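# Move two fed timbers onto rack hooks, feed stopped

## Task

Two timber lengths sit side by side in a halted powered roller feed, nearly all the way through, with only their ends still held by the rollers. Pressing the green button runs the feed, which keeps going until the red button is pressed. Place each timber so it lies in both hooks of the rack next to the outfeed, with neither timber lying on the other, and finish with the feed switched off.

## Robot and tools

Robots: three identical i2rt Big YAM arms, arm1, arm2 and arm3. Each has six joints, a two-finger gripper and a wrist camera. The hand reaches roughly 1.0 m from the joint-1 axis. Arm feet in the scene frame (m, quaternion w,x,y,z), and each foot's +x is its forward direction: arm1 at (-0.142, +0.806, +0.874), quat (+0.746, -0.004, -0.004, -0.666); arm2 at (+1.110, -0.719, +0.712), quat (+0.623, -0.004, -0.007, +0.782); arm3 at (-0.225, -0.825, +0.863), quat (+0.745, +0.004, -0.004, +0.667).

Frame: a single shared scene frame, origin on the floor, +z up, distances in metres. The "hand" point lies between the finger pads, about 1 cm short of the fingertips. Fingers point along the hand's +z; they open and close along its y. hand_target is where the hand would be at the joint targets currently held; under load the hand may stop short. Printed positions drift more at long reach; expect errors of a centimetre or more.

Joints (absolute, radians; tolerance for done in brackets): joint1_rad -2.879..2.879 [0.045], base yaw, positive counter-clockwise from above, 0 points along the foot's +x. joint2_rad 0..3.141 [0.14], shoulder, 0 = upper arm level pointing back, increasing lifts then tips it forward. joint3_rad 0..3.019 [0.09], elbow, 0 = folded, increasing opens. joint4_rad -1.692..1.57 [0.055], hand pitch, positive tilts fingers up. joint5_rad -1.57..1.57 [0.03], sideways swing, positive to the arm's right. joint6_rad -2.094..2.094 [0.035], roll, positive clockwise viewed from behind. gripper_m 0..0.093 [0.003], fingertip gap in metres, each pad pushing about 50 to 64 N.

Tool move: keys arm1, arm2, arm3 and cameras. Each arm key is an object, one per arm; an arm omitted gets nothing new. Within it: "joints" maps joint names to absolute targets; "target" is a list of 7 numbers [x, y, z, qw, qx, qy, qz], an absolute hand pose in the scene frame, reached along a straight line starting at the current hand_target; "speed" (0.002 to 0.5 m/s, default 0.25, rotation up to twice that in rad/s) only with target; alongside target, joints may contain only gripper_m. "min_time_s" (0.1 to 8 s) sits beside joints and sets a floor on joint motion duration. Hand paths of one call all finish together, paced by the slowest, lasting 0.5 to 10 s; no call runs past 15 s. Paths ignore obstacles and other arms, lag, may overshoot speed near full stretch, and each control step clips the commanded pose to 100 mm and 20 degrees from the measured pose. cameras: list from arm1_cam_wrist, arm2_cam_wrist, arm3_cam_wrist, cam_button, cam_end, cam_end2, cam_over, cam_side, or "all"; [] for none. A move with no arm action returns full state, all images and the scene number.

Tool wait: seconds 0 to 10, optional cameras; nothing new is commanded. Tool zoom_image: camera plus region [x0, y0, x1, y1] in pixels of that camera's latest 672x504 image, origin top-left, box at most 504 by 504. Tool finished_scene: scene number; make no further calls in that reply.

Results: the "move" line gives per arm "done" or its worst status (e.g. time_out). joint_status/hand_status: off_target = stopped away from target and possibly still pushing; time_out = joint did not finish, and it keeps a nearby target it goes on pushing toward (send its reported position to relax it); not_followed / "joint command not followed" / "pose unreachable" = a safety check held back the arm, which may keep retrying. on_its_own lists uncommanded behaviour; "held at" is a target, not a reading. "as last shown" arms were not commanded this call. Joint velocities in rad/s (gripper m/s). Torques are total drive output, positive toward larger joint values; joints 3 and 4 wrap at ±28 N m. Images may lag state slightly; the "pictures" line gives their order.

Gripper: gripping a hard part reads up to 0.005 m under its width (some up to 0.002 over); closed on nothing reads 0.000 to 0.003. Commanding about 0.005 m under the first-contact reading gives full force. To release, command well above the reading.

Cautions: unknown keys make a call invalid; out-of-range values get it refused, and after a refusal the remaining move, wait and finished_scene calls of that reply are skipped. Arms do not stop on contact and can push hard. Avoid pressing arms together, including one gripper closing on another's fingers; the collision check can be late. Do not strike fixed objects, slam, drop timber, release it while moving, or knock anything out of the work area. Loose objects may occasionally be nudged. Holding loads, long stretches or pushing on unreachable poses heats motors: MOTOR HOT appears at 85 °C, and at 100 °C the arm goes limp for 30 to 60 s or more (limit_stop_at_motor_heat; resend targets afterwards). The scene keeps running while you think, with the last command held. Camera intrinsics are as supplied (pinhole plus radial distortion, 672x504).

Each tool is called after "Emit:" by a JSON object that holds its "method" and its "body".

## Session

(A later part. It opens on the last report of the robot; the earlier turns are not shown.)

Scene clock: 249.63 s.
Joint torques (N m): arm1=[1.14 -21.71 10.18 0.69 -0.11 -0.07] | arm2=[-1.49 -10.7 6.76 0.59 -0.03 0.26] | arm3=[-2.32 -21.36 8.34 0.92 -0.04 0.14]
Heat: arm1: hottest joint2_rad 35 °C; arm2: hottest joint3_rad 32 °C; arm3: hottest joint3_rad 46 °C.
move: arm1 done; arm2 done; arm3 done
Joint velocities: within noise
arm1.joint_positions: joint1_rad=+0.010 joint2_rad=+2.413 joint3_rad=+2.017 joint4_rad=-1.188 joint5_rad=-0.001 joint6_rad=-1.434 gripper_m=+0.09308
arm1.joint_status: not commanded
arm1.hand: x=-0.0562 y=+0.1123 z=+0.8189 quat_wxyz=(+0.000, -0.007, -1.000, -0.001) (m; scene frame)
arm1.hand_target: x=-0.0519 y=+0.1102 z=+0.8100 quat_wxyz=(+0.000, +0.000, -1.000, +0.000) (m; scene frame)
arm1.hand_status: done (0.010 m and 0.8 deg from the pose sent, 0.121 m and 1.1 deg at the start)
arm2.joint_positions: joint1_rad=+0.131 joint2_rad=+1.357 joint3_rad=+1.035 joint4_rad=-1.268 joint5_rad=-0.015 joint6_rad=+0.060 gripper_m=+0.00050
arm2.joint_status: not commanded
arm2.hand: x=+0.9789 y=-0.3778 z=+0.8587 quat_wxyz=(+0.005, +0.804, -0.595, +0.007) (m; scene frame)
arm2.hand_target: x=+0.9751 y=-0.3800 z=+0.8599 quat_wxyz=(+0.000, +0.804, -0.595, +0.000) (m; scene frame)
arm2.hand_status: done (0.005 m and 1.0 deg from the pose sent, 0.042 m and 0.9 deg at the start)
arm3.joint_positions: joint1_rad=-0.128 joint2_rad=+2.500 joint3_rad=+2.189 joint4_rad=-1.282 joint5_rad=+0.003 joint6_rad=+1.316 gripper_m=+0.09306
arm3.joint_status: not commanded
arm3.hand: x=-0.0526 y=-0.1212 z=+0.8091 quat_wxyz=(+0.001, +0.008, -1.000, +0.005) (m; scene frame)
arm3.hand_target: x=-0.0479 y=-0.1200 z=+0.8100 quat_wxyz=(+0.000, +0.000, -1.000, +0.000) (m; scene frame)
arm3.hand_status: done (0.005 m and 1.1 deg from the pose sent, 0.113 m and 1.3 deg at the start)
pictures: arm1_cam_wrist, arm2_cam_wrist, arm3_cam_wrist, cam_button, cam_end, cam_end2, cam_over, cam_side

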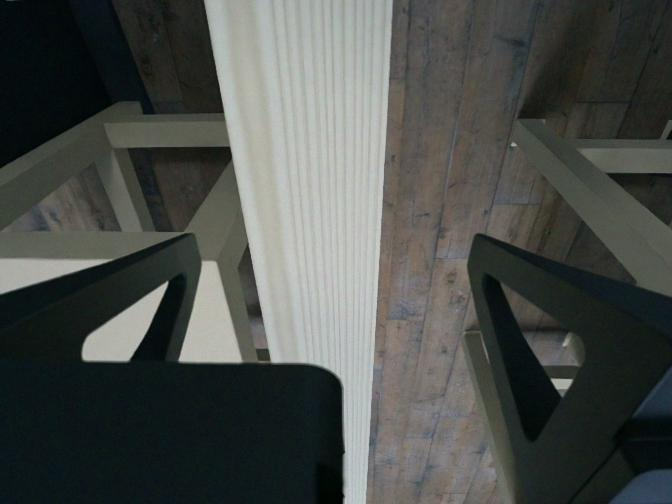

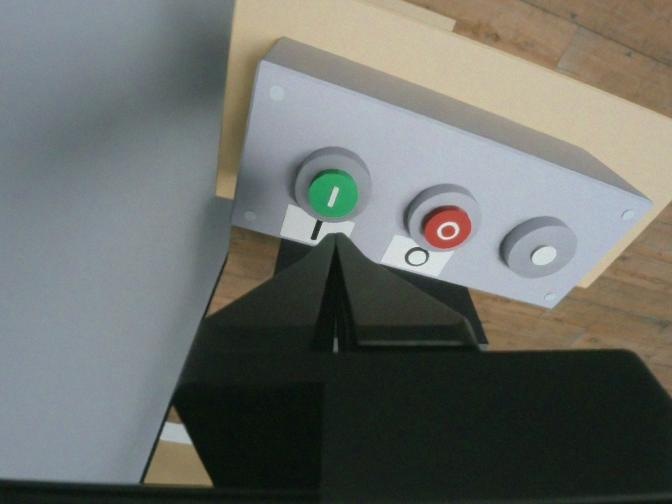

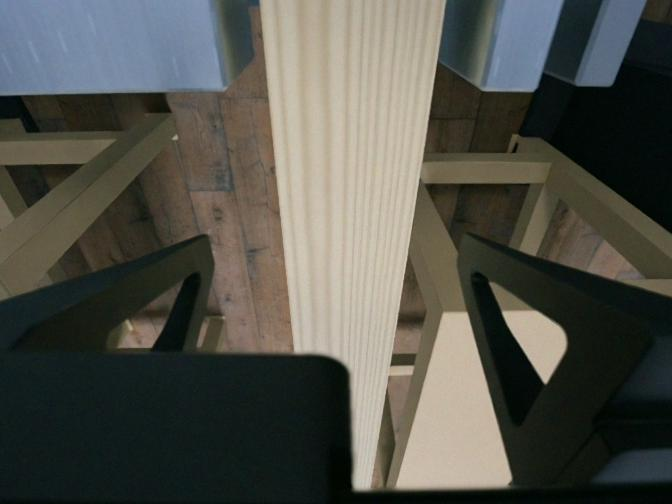

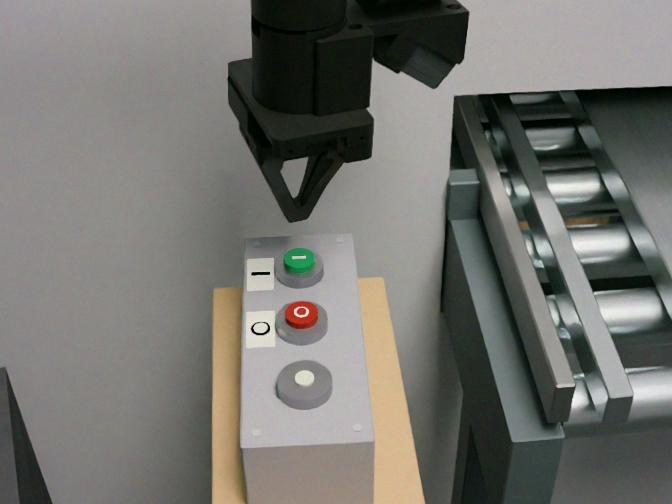

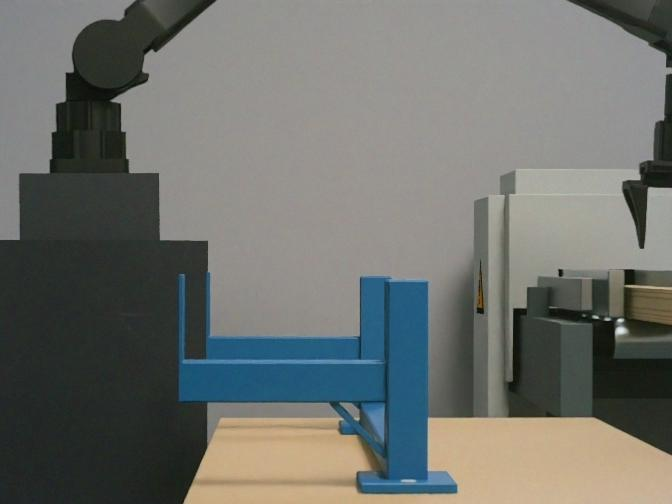

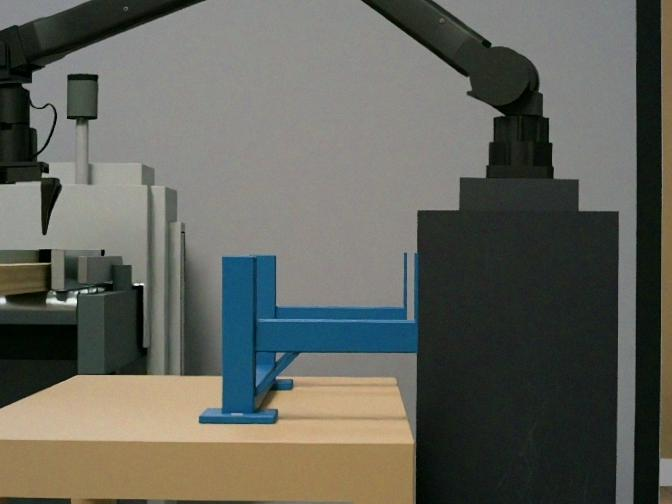

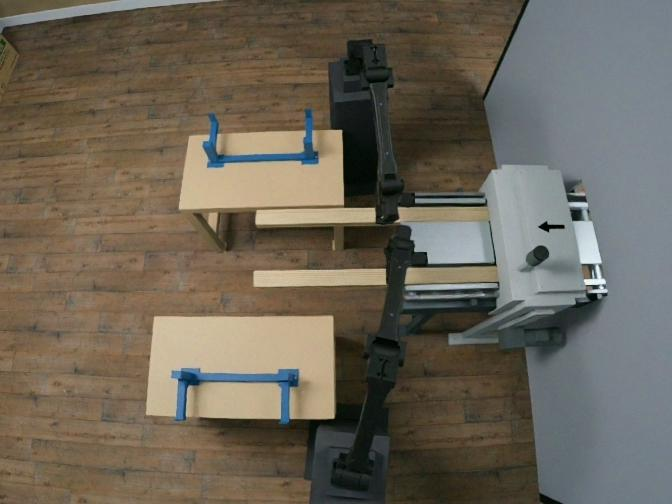

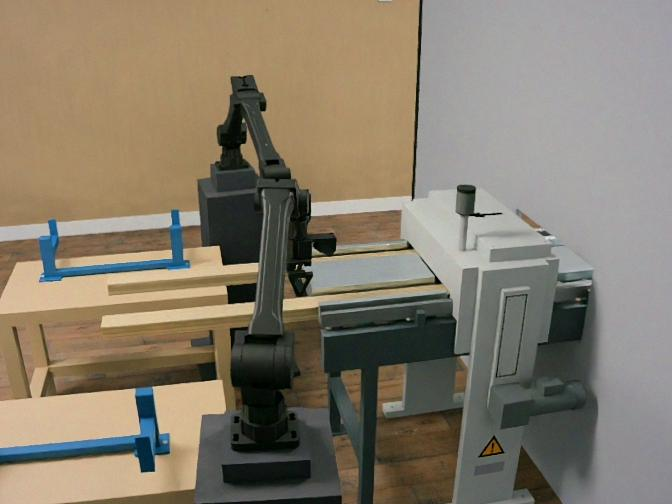

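Emit:
{"method": "move", "body": {"arm1": {"target":[-0.046,0.12,0.745,0,0,1,0],"speed":0.15}, "arm2": {"target":[0.975,-0.387,0.83,0,-0.804,0.595,0],"speed":0.15}, "arm3": {"target":[-0.045,-0.125,0.752,0,0,1,0],"speed":0.15}, "cameras": ["all"]}}

Scene clock: 268.13 s.
Joint torques (N m): arm1=[0.97 -21.77 9.76 0.64 -0.12 0.02] | arm2=[-1.55 -9.47 6.57 0.62 -0.03 0.25] | arm3=[-2.43 -18.67 8.14 0.99 -0.04 0.08]
Heat: arm1: hottest joint2_rad 35 °C; arm2: hottest joint3_rad 32 °C; arm3: hottest joint3_rad 42 °C.
move: arm1 done; arm2 done; arm3 off_target
Joint velocities: within noise
arm1.joint_positions: joint1_rad=+0.017 joint2_rad=+2.479 joint3_rad=+1.953 joint4_rad=-1.062 joint5_rad=-0.001 joint6_rad=-1.434 gripper_m=+0.09308
arm1.joint_status: not commanded
arm1.hand: x=-0.0527 y=+0.1226 z=+0.7519 quat_wxyz=(+0.000, -0.003, -1.000, -0.003) (m; scene frame)
arm1.hand_target: x=-0.0461 y=+0.1201 z=+0.7452 quat_wxyz=(+0.000, +0.000, -1.000, +0.000) (m; scene frame)
arm1.hand_status: done (0.010 m and 0.5 deg from the pose sent, 0.075 m and 0.8 deg at the start)
arm2.joint_positions: joint1_rad=+0.140 joint2_rad=+1.356 joint3_rad=+0.963 joint4_rad=-1.183 joint5_rad=-0.015 joint6_rad=+0.068 gripper_m=+0.00050
arm2.joint_status: not commanded
arm2.hand: x=+0.9788 y=-0.3849 z=+0.8330 quat_wxyz=(+0.001, +0.804, -0.595, +0.002) (m; scene frame)
arm2.hand_target: x=+0.9751 y=-0.3871 z=+0.8300 quat_wxyz=(+0.000, +0.804, -0.595, +0.000) (m; scene frame)
arm2.hand_status: done (0.005 m and 0.3 deg from the pose sent, 0.030 m and 1.0 deg at the start)
arm3.joint_positions: joint1_rad=-0.132 joint2_rad=+2.529 joint3_rad=+2.138 joint4_rad=-1.176 joint5_rad=+0.003 joint6_rad=+1.316 gripper_m=+0.09306
arm3.joint_status: not commanded
arm3.hand: x=-0.0499 y=-0.1201 z=+0.7708 quat_wxyz=(-0.002, +0.006, -1.000, -0.008) (m; scene frame)
arm3.hand_target: x=-0.0451 y=-0.1255 z=+0.7524 quat_wxyz=(+0.000, +0.000, -1.000, +0.000) (m; scene frame)
arm3.hand_status: off_target (0.020 m and 1.2 deg from the pose sent, 0.058 m and 1.1 deg at the start)
pictures: arm1_cam_wrist, arm2_cam_wrist, arm3_cam_wrist, cam_button, cam_end, cam_end2, cam_over, cam_side

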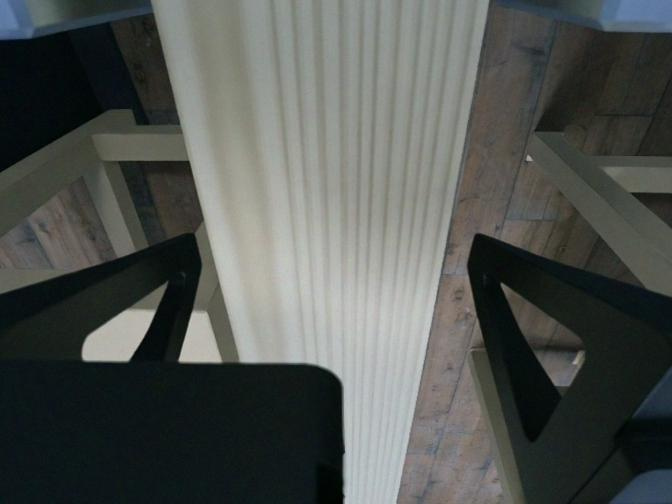

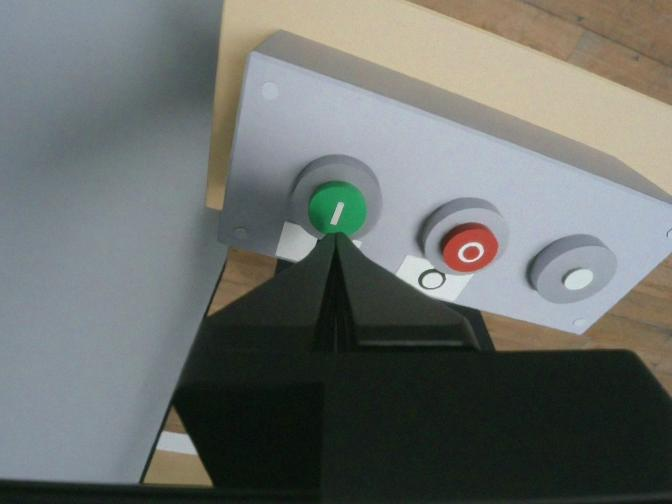

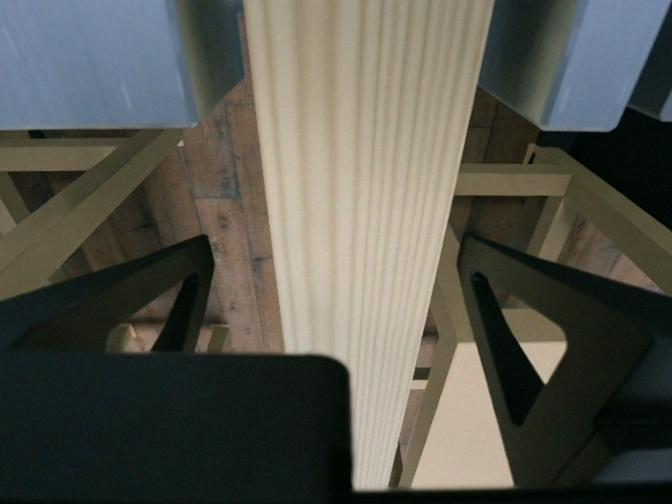

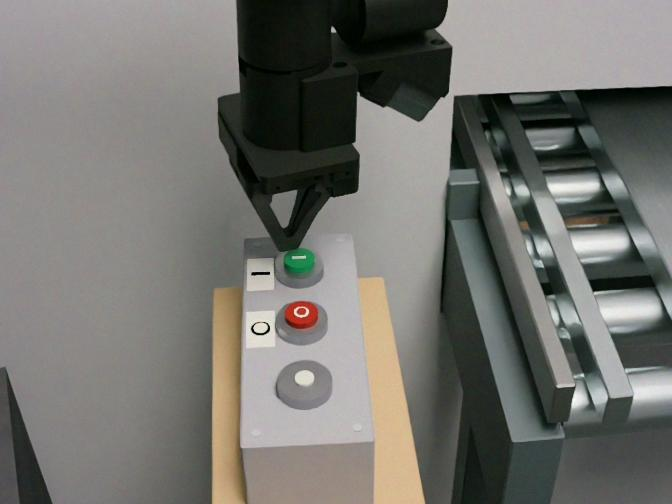

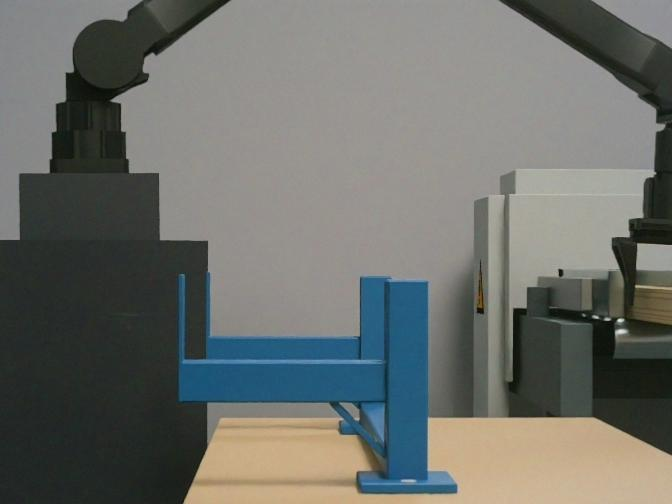

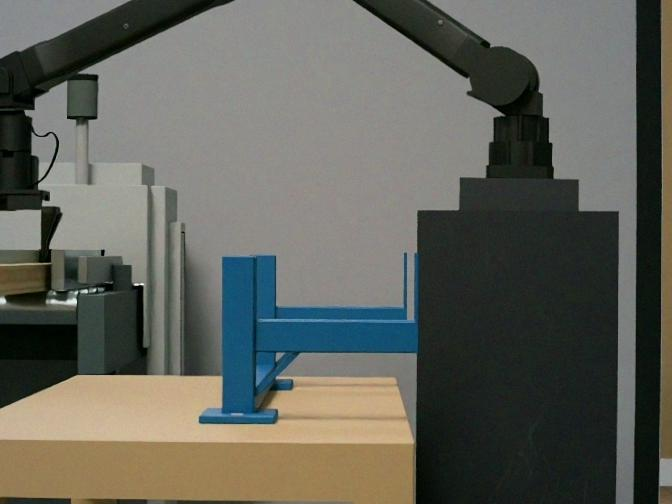

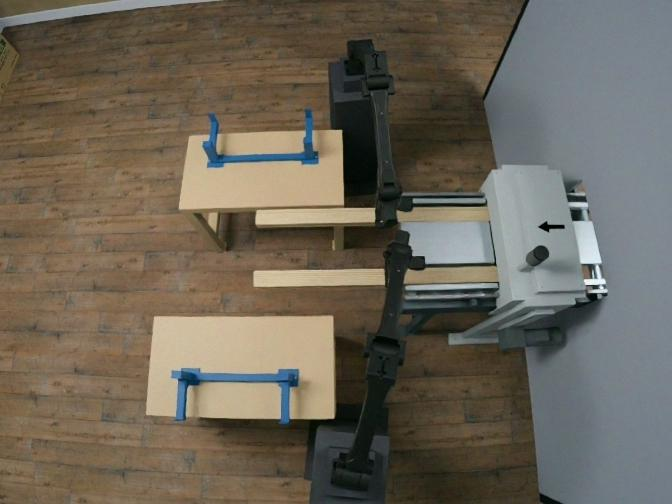

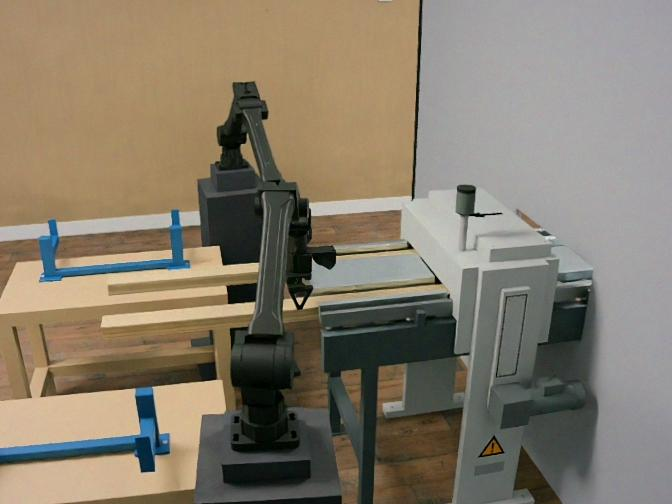

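Emit:
{"method": "move", "body": {"arm1": {"joints":{"gripper_m":0.064}}, "arm2": {"target":[0.974,-0.381,0.817,0,-0.804,0.595,0],"speed":0.15}, "arm3": {"target":[-0.045,-0.131,0.735,0,0,1,0],"speed":0.15}, "cameras": ["arm1_cam_wrist","arm2_cam_wrist","arm3_cam_wrist","cam_button"]}}

Scene clock: 292.87 s.
Joint torques (N m): arm1=[1.32 -21.77 9.74 0.77 -0.11 0.01] | arm2=[-1.73 -8.76 6.57 0.65 -0.02 0.23] | arm3=[-2.49 -19.02 7.66 1.01 -0.04 0.05]
Heat: arm1: hottest joint2_rad 31 °C; arm2: hottest joint3_rad 31 °C; arm3: hottest joint3_rad 39 °C.
move: arm1 done; arm2 done; arm3 off_target
Joint velocities: within noise
arm1.joint_positions: joint1_rad=+0.017 joint2_rad=+2.479 joint3_rad=+1.953 joint4_rad=-1.065 joint5_rad=-0.001 joint6_rad=-1.434 gripper_m=+0.06415
arm1.joint_status: all done
arm1.hand: x=-0.0528 y=+0.1232 z=+0.7519 quat_wxyz=(+0.000, -0.003, -1.000, -0.004) (m; scene frame)
arm1.hand_target: x=-0.0461 y=+0.1201 z=+0.7452 quat_wxyz=(+0.000, +0.000, -1.000, +0.000) (m; scene frame)
arm1.hand_status: not commanded
arm2.joint_positions: joint1_rad=+0.140 joint2_rad=+1.376 joint3_rad=+0.955 joint4_rad=-1.146 joint5_rad=-0.015 joint6_rad=+0.068 gripper_m=+0.00050
arm2.joint_status: not commanded
arm2.hand: x=+0.9769 y=-0.3795 z=+0.8235 quat_wxyz=(-0.002, +0.804, -0.595, -0.002) (m; scene frame)
arm2.hand_target: x=+0.9741 y=-0.3812 z=+0.8171 quat_wxyz=(+0.000, +0.804, -0.595, +0.000) (m; scene frame)
arm2.hand_status: done (0.007 m and 0.3 deg from the pose sent, 0.017 m and 0.3 deg at the start)
arm3.joint_positions: joint1_rad=-0.132 joint2_rad=+2.532 joint3_rad=+2.106 joint4_rad=-1.133 joint5_rad=+0.003 joint6_rad=+1.316 gripper_m=+0.09306
arm3.joint_status: not commanded
arm3.hand: x=-0.0506 y=-0.1229 z=+0.7573 quat_wxyz=(-0.003, +0.006, -1.000, -0.012) (m; scene frame)
arm3.hand_target: x=-0.0454 y=-0.1316 z=+0.7353 quat_wxyz=(+0.000, +0.000, -1.000, +0.000) (m; scene frame)
arm3.hand_status: off_target (0.024 m and 1.5 deg from the pose sent, 0.038 m and 1.2 deg at the start)
pictures: arm1_cam_wrist, arm2_cam_wrist, arm3_cam_wrist, cam_button

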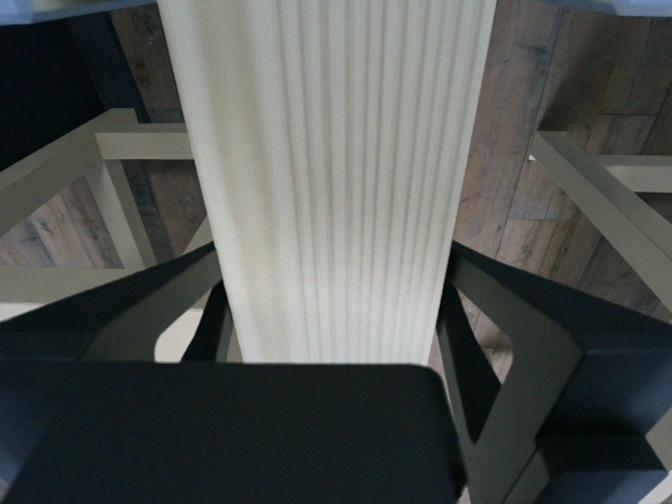

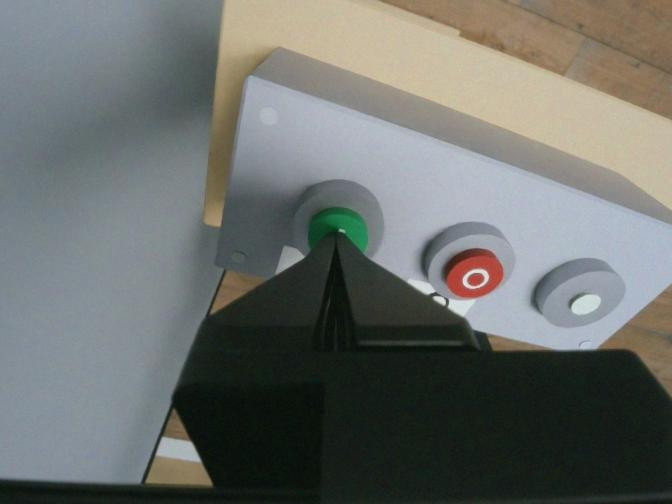

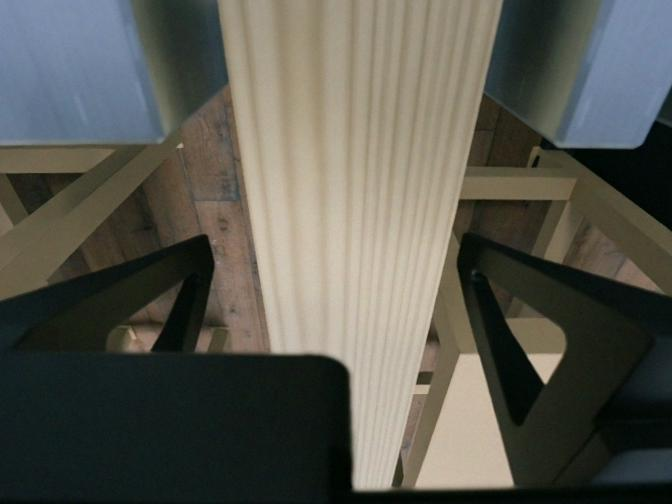

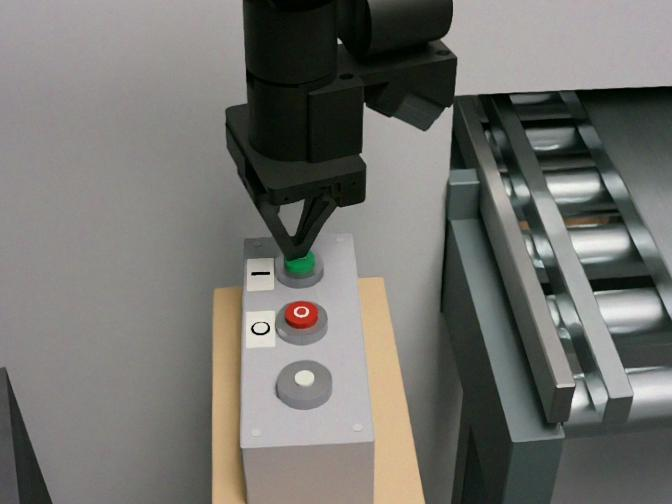

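Emit:
{"method": "move", "body": {"arm1": {"joints":{"gripper_m":0.057}}, "arm3": {"target":[-0.045,-0.139,0.73,0,0,1,0],"speed":0.15}, "cameras": ["arm1_cam_wrist","arm3_cam_wrist"]}}

Emit:
{"method": "move", "body": {"arm1": {"joints":{"gripper_m":0.05}}, "arm3": {"joints":{"gripper_m":0.057}}, "cameras": ["arm1_cam_wrist","arm3_cam_wrist"]}}

Scene clock: 302.67 s.
Joint torques (N m): arm1=[1.26 -21.83 9.77 0.77 -0.13 0.03] | arm2=[-1.67 -8.82 6.57 0.65 -0.02 0.23] | arm3=[-2.55 -19.84 7.47 0.95 -0.04 0.03]
Heat: arm1: hottest joint2_rad 30 °C; arm2: hottest joint3_rad 30 °C; arm3: hottest joint3_rad 37 °C.
move: arm1 off_target; arm3 off_target
Joint velocities: within noise
arm1.joint_positions: joint1_rad=+0.017 joint2_rad=+2.479 joint3_rad=+1.952 joint4_rad=-1.065 joint5_rad=-0.001 joint6_rad=-1.436 gripper_m=+0.06230
arm1.joint_status: gripper_m off_target (ended at +0.06232, target +0.05700)
arm1.hand: x=-0.0529 y=+0.1235 z=+0.7516 quat_wxyz=(+0.000, -0.002, -1.000, -0.004) (m; scene frame)
arm1.hand_target: x=-0.0461 y=+0.1202 z=+0.7451 quat_wxyz=(+0.000, +0.000, -1.000, +0.000) (m; scene frame)
arm1.hand_status: not commanded
arm2: as last shown
arm3.joint_positions: joint1_rad=-0.135 joint2_rad=+2.532 joint3_rad=+2.062 joint4_rad=-1.103 joint5_rad=+0.003 joint6_rad=+1.316 gripper_m=+0.09306
arm3.joint_status: not commanded
arm3.hand: x=-0.0505 y=-0.1336 z=+0.7421 quat_wxyz=(-0.002, +0.004, -1.000, -0.005) (m; scene frame)
arm3.hand_target: x=-0.0452 y=-0.1392 z=+0.7300 quat_wxyz=(+0.000, +0.000, -1.000, +0.000) (m; scene frame)
arm3.hand_status: off_target (0.014 m and 0.8 deg from the pose sent, 0.032 m and 1.6 deg at the start)
pictures: arm1_cam_wrist, arm3_cam_wrist

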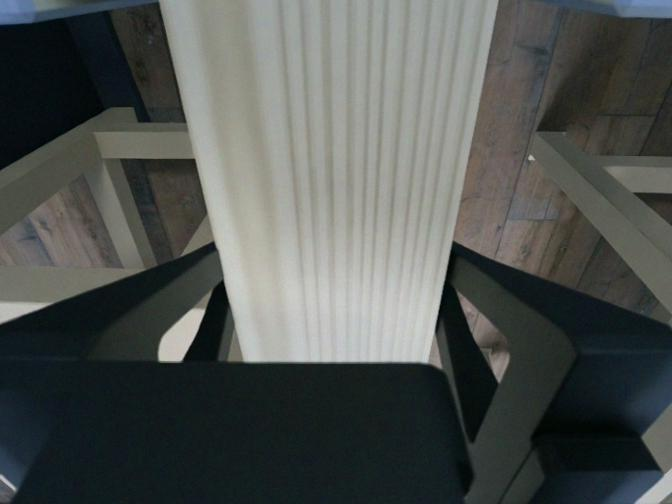

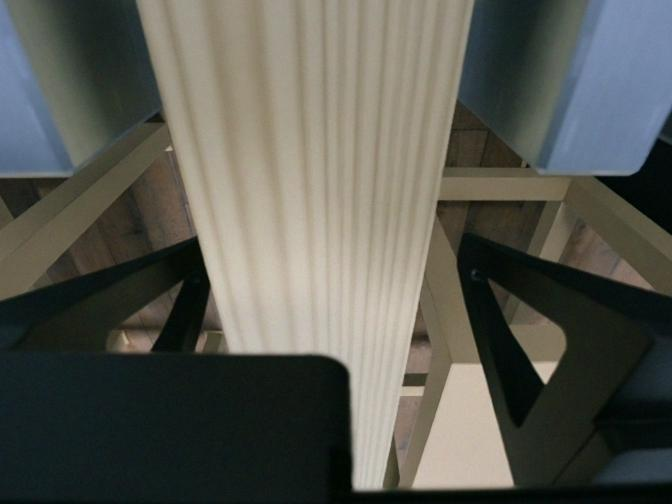

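Scene clock: 303.27 s.
Joint torques (N m): arm1=[1.2 -21.77 9.77 0.7 -0.13 0.05] | arm2=[-1.73 -8.82 6.57 0.64 -0.02 0.23] | arm3=[-2.55 -19.9 7.5 0.49 0.03 0.03]
Heat: arm1: hottest joint2_rad 30 °C; arm2: hottest joint3_rad 30 °C; arm3: hottest joint3_rad 37 °C.
move: arm1 off_target; arm3 off_target
Joint velocities: within noise
arm1.joint_positions: joint1_rad=+0.017 joint2_rad=+2.479 joint3_rad=+1.952 joint4_rad=-1.065 joint5_rad=-0.001 joint6_rad=-1.436 gripper_m=+0.06230
arm1.joint_status: gripper_m off_target (ended at +0.06230, target +0.05000)
arm1.hand: x=-0.0529 y=+0.1235 z=+0.7516 quat_wxyz=(+0.000, -0.002, -1.000, -0.004) (m; scene frame)
arm1.hand_target: x=-0.0461 y=+0.1202 z=+0.7451 quat_wxyz=(+0.000, +0.000, -1.000, +0.000) (m; scene frame)
arm1.hand_status: not commanded
arm2: as last shown
arm3.joint_positions: joint1_rad=-0.135 joint2_rad=+2.532 joint3_rad=+2.062 joint4_rad=-1.088 joint5_rad=+0.001 joint6_rad=+1.316 gripper_m=+0.06373
arm3.joint_status: gripper_m off_target (ended at +0.06375, target +0.05700)
arm3.hand: x=-0.0500 y=-0.1300 z=+0.7422 quat_wxyz=(-0.002, +0.004, -1.000, -0.012) (m; scene frame)
arm3.hand_target: x=-0.0451 y=-0.1393 z=+0.7300 quat_wxyz=(+0.000, +0.000, -1.000, +0.000) (m; scene frame)
arm3.hand_status: not commanded
pictures: arm1_cam_wrist, arm3_cam_wrist

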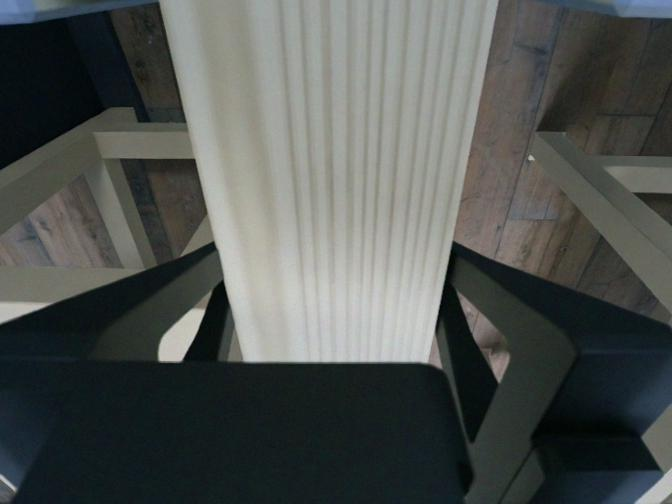

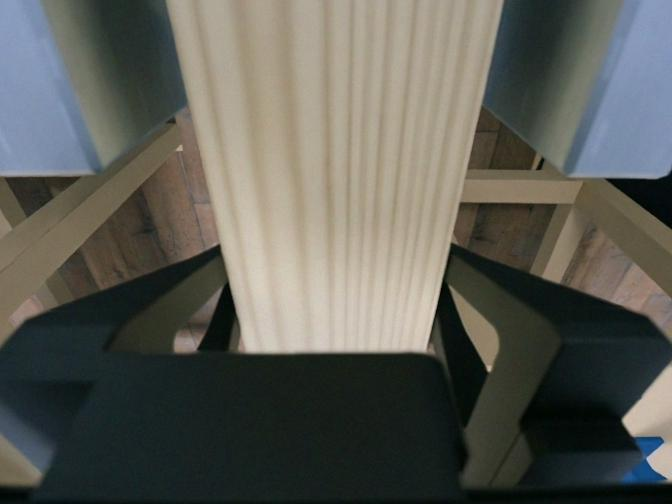

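Emit:
{"method": "move", "body": {"arm1": {"target":[-0.146,0.1202,0.7451,0,0,1,0],"speed":0.05}, "arm2": {"target":[0.974,-0.381,0.797,0,-0.804,0.595,0],"speed":0.05}, "arm3": {"target":[-0.145,-0.1393,0.73,0,0,1,0],"speed":0.05}, "cameras": ["arm2_cam_wrist","cam_button","cam_over","cam_side"]}}

Scene clock: 337.57 s.
Joint torques (N m): arm1=[1.03 -27.05 9.76 -0.64 0.18 -0.18] | arm2=[-1.67 -7 5.45 1.33 -0.02 0.23] | arm3=[-2.55 -24.53 7.72 -0.54 -0.48 0.75]
Heat: arm1: hottest joint2_rad 30 °C; arm2: hottest joint3_rad 29 °C; arm3: hottest joint3_rad 35 °C.
move: arm1 off_target; arm2 off_target; arm3 off_target
Joint velocities: within noise
arm1.joint_positions: joint1_rad=-0.124 joint2_rad=+2.538 joint3_rad=+1.902 joint4_rad=-1.015 joint5_rad=-0.007 joint6_rad=-1.558 gripper_m=+0.06183
arm1.joint_status: not commanded
arm1.hand: x=-0.1482 y=+0.1445 z=+0.6973 quat_wxyz=(-0.004, -0.012, -0.999, -0.034) (m; scene frame)
arm1.hand_target: x=-0.1459 y=+0.1214 z=+0.7443 quat_wxyz=(+0.000, +0.000, -1.000, +0.000) (m; scene frame)
arm1.hand_status: off_target (0.054 m and 4.2 deg from the pose sent, 0.094 m and 0.6 deg at the start)
arm2.joint_positions: joint1_rad=+0.140 joint2_rad=+1.376 joint3_rad=+0.937 joint4_rad=-1.107 joint5_rad=-0.015 joint6_rad=+0.068 gripper_m=+0.00050
arm2.joint_status: not commanded
arm2.hand: x=+0.9762 y=-0.3776 z=+0.8171 quat_wxyz=(-0.007, +0.804, -0.595, -0.010) (m; scene frame)
arm2.hand_target: x=+0.9745 y=-0.3819 z=+0.7978 quat_wxyz=(+0.000, +0.804, -0.595, +0.000) (m; scene frame)
arm2.hand_status: off_target (0.020 m and 1.4 deg from the pose sent, 0.027 m and 0.3 deg at the start)
arm3.joint_positions: joint1_rad=+0.004 joint2_rad=+2.556 joint3_rad=+1.942 joint4_rad=-1.006 joint5_rad=+0.013 joint6_rad=+1.385 gripper_m=+0.06373
arm3.joint_status: not commanded
arm3.hand: x=-0.1503 y=-0.1518 z=+0.6867 quat_wxyz=(-0.003, +0.040, -0.999, +0.019) (m; scene frame)
arm3.hand_target: x=-0.1450 y=-0.1396 z=+0.7287 quat_wxyz=(+0.001, +0.001, -1.000, +0.000) (m; scene frame)
arm3.hand_status: off_target (0.045 m and 5.0 deg from the pose sent, 0.096 m and 1.5 deg at the start)
pictures: arm2_cam_wrist, cam_button, cam_over, cam_side

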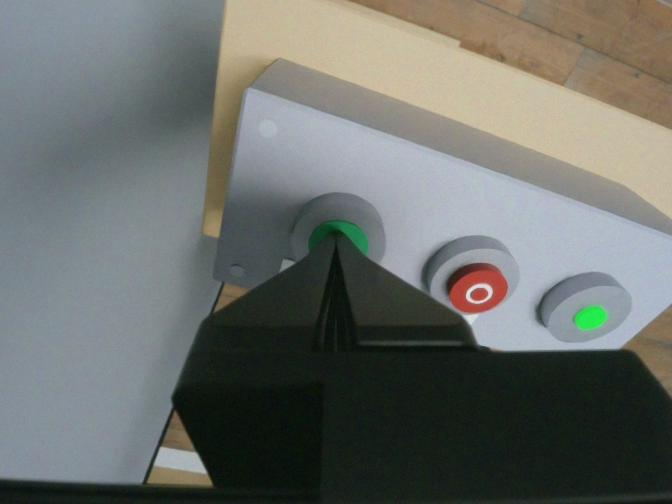

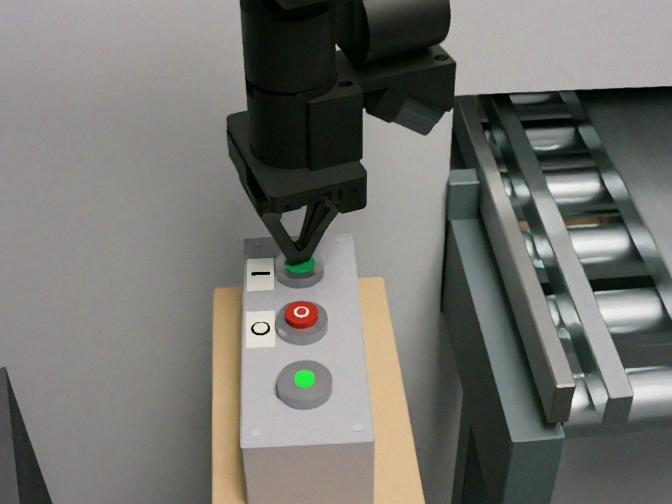

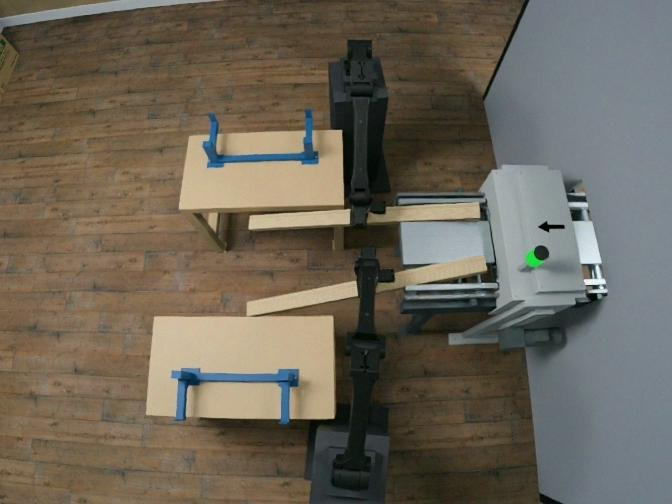

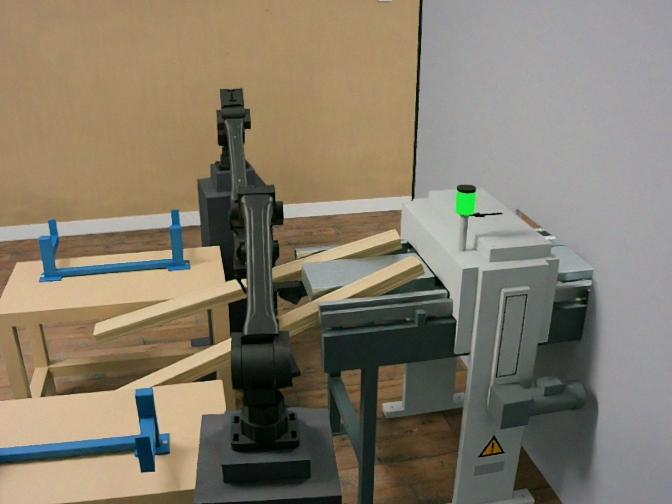

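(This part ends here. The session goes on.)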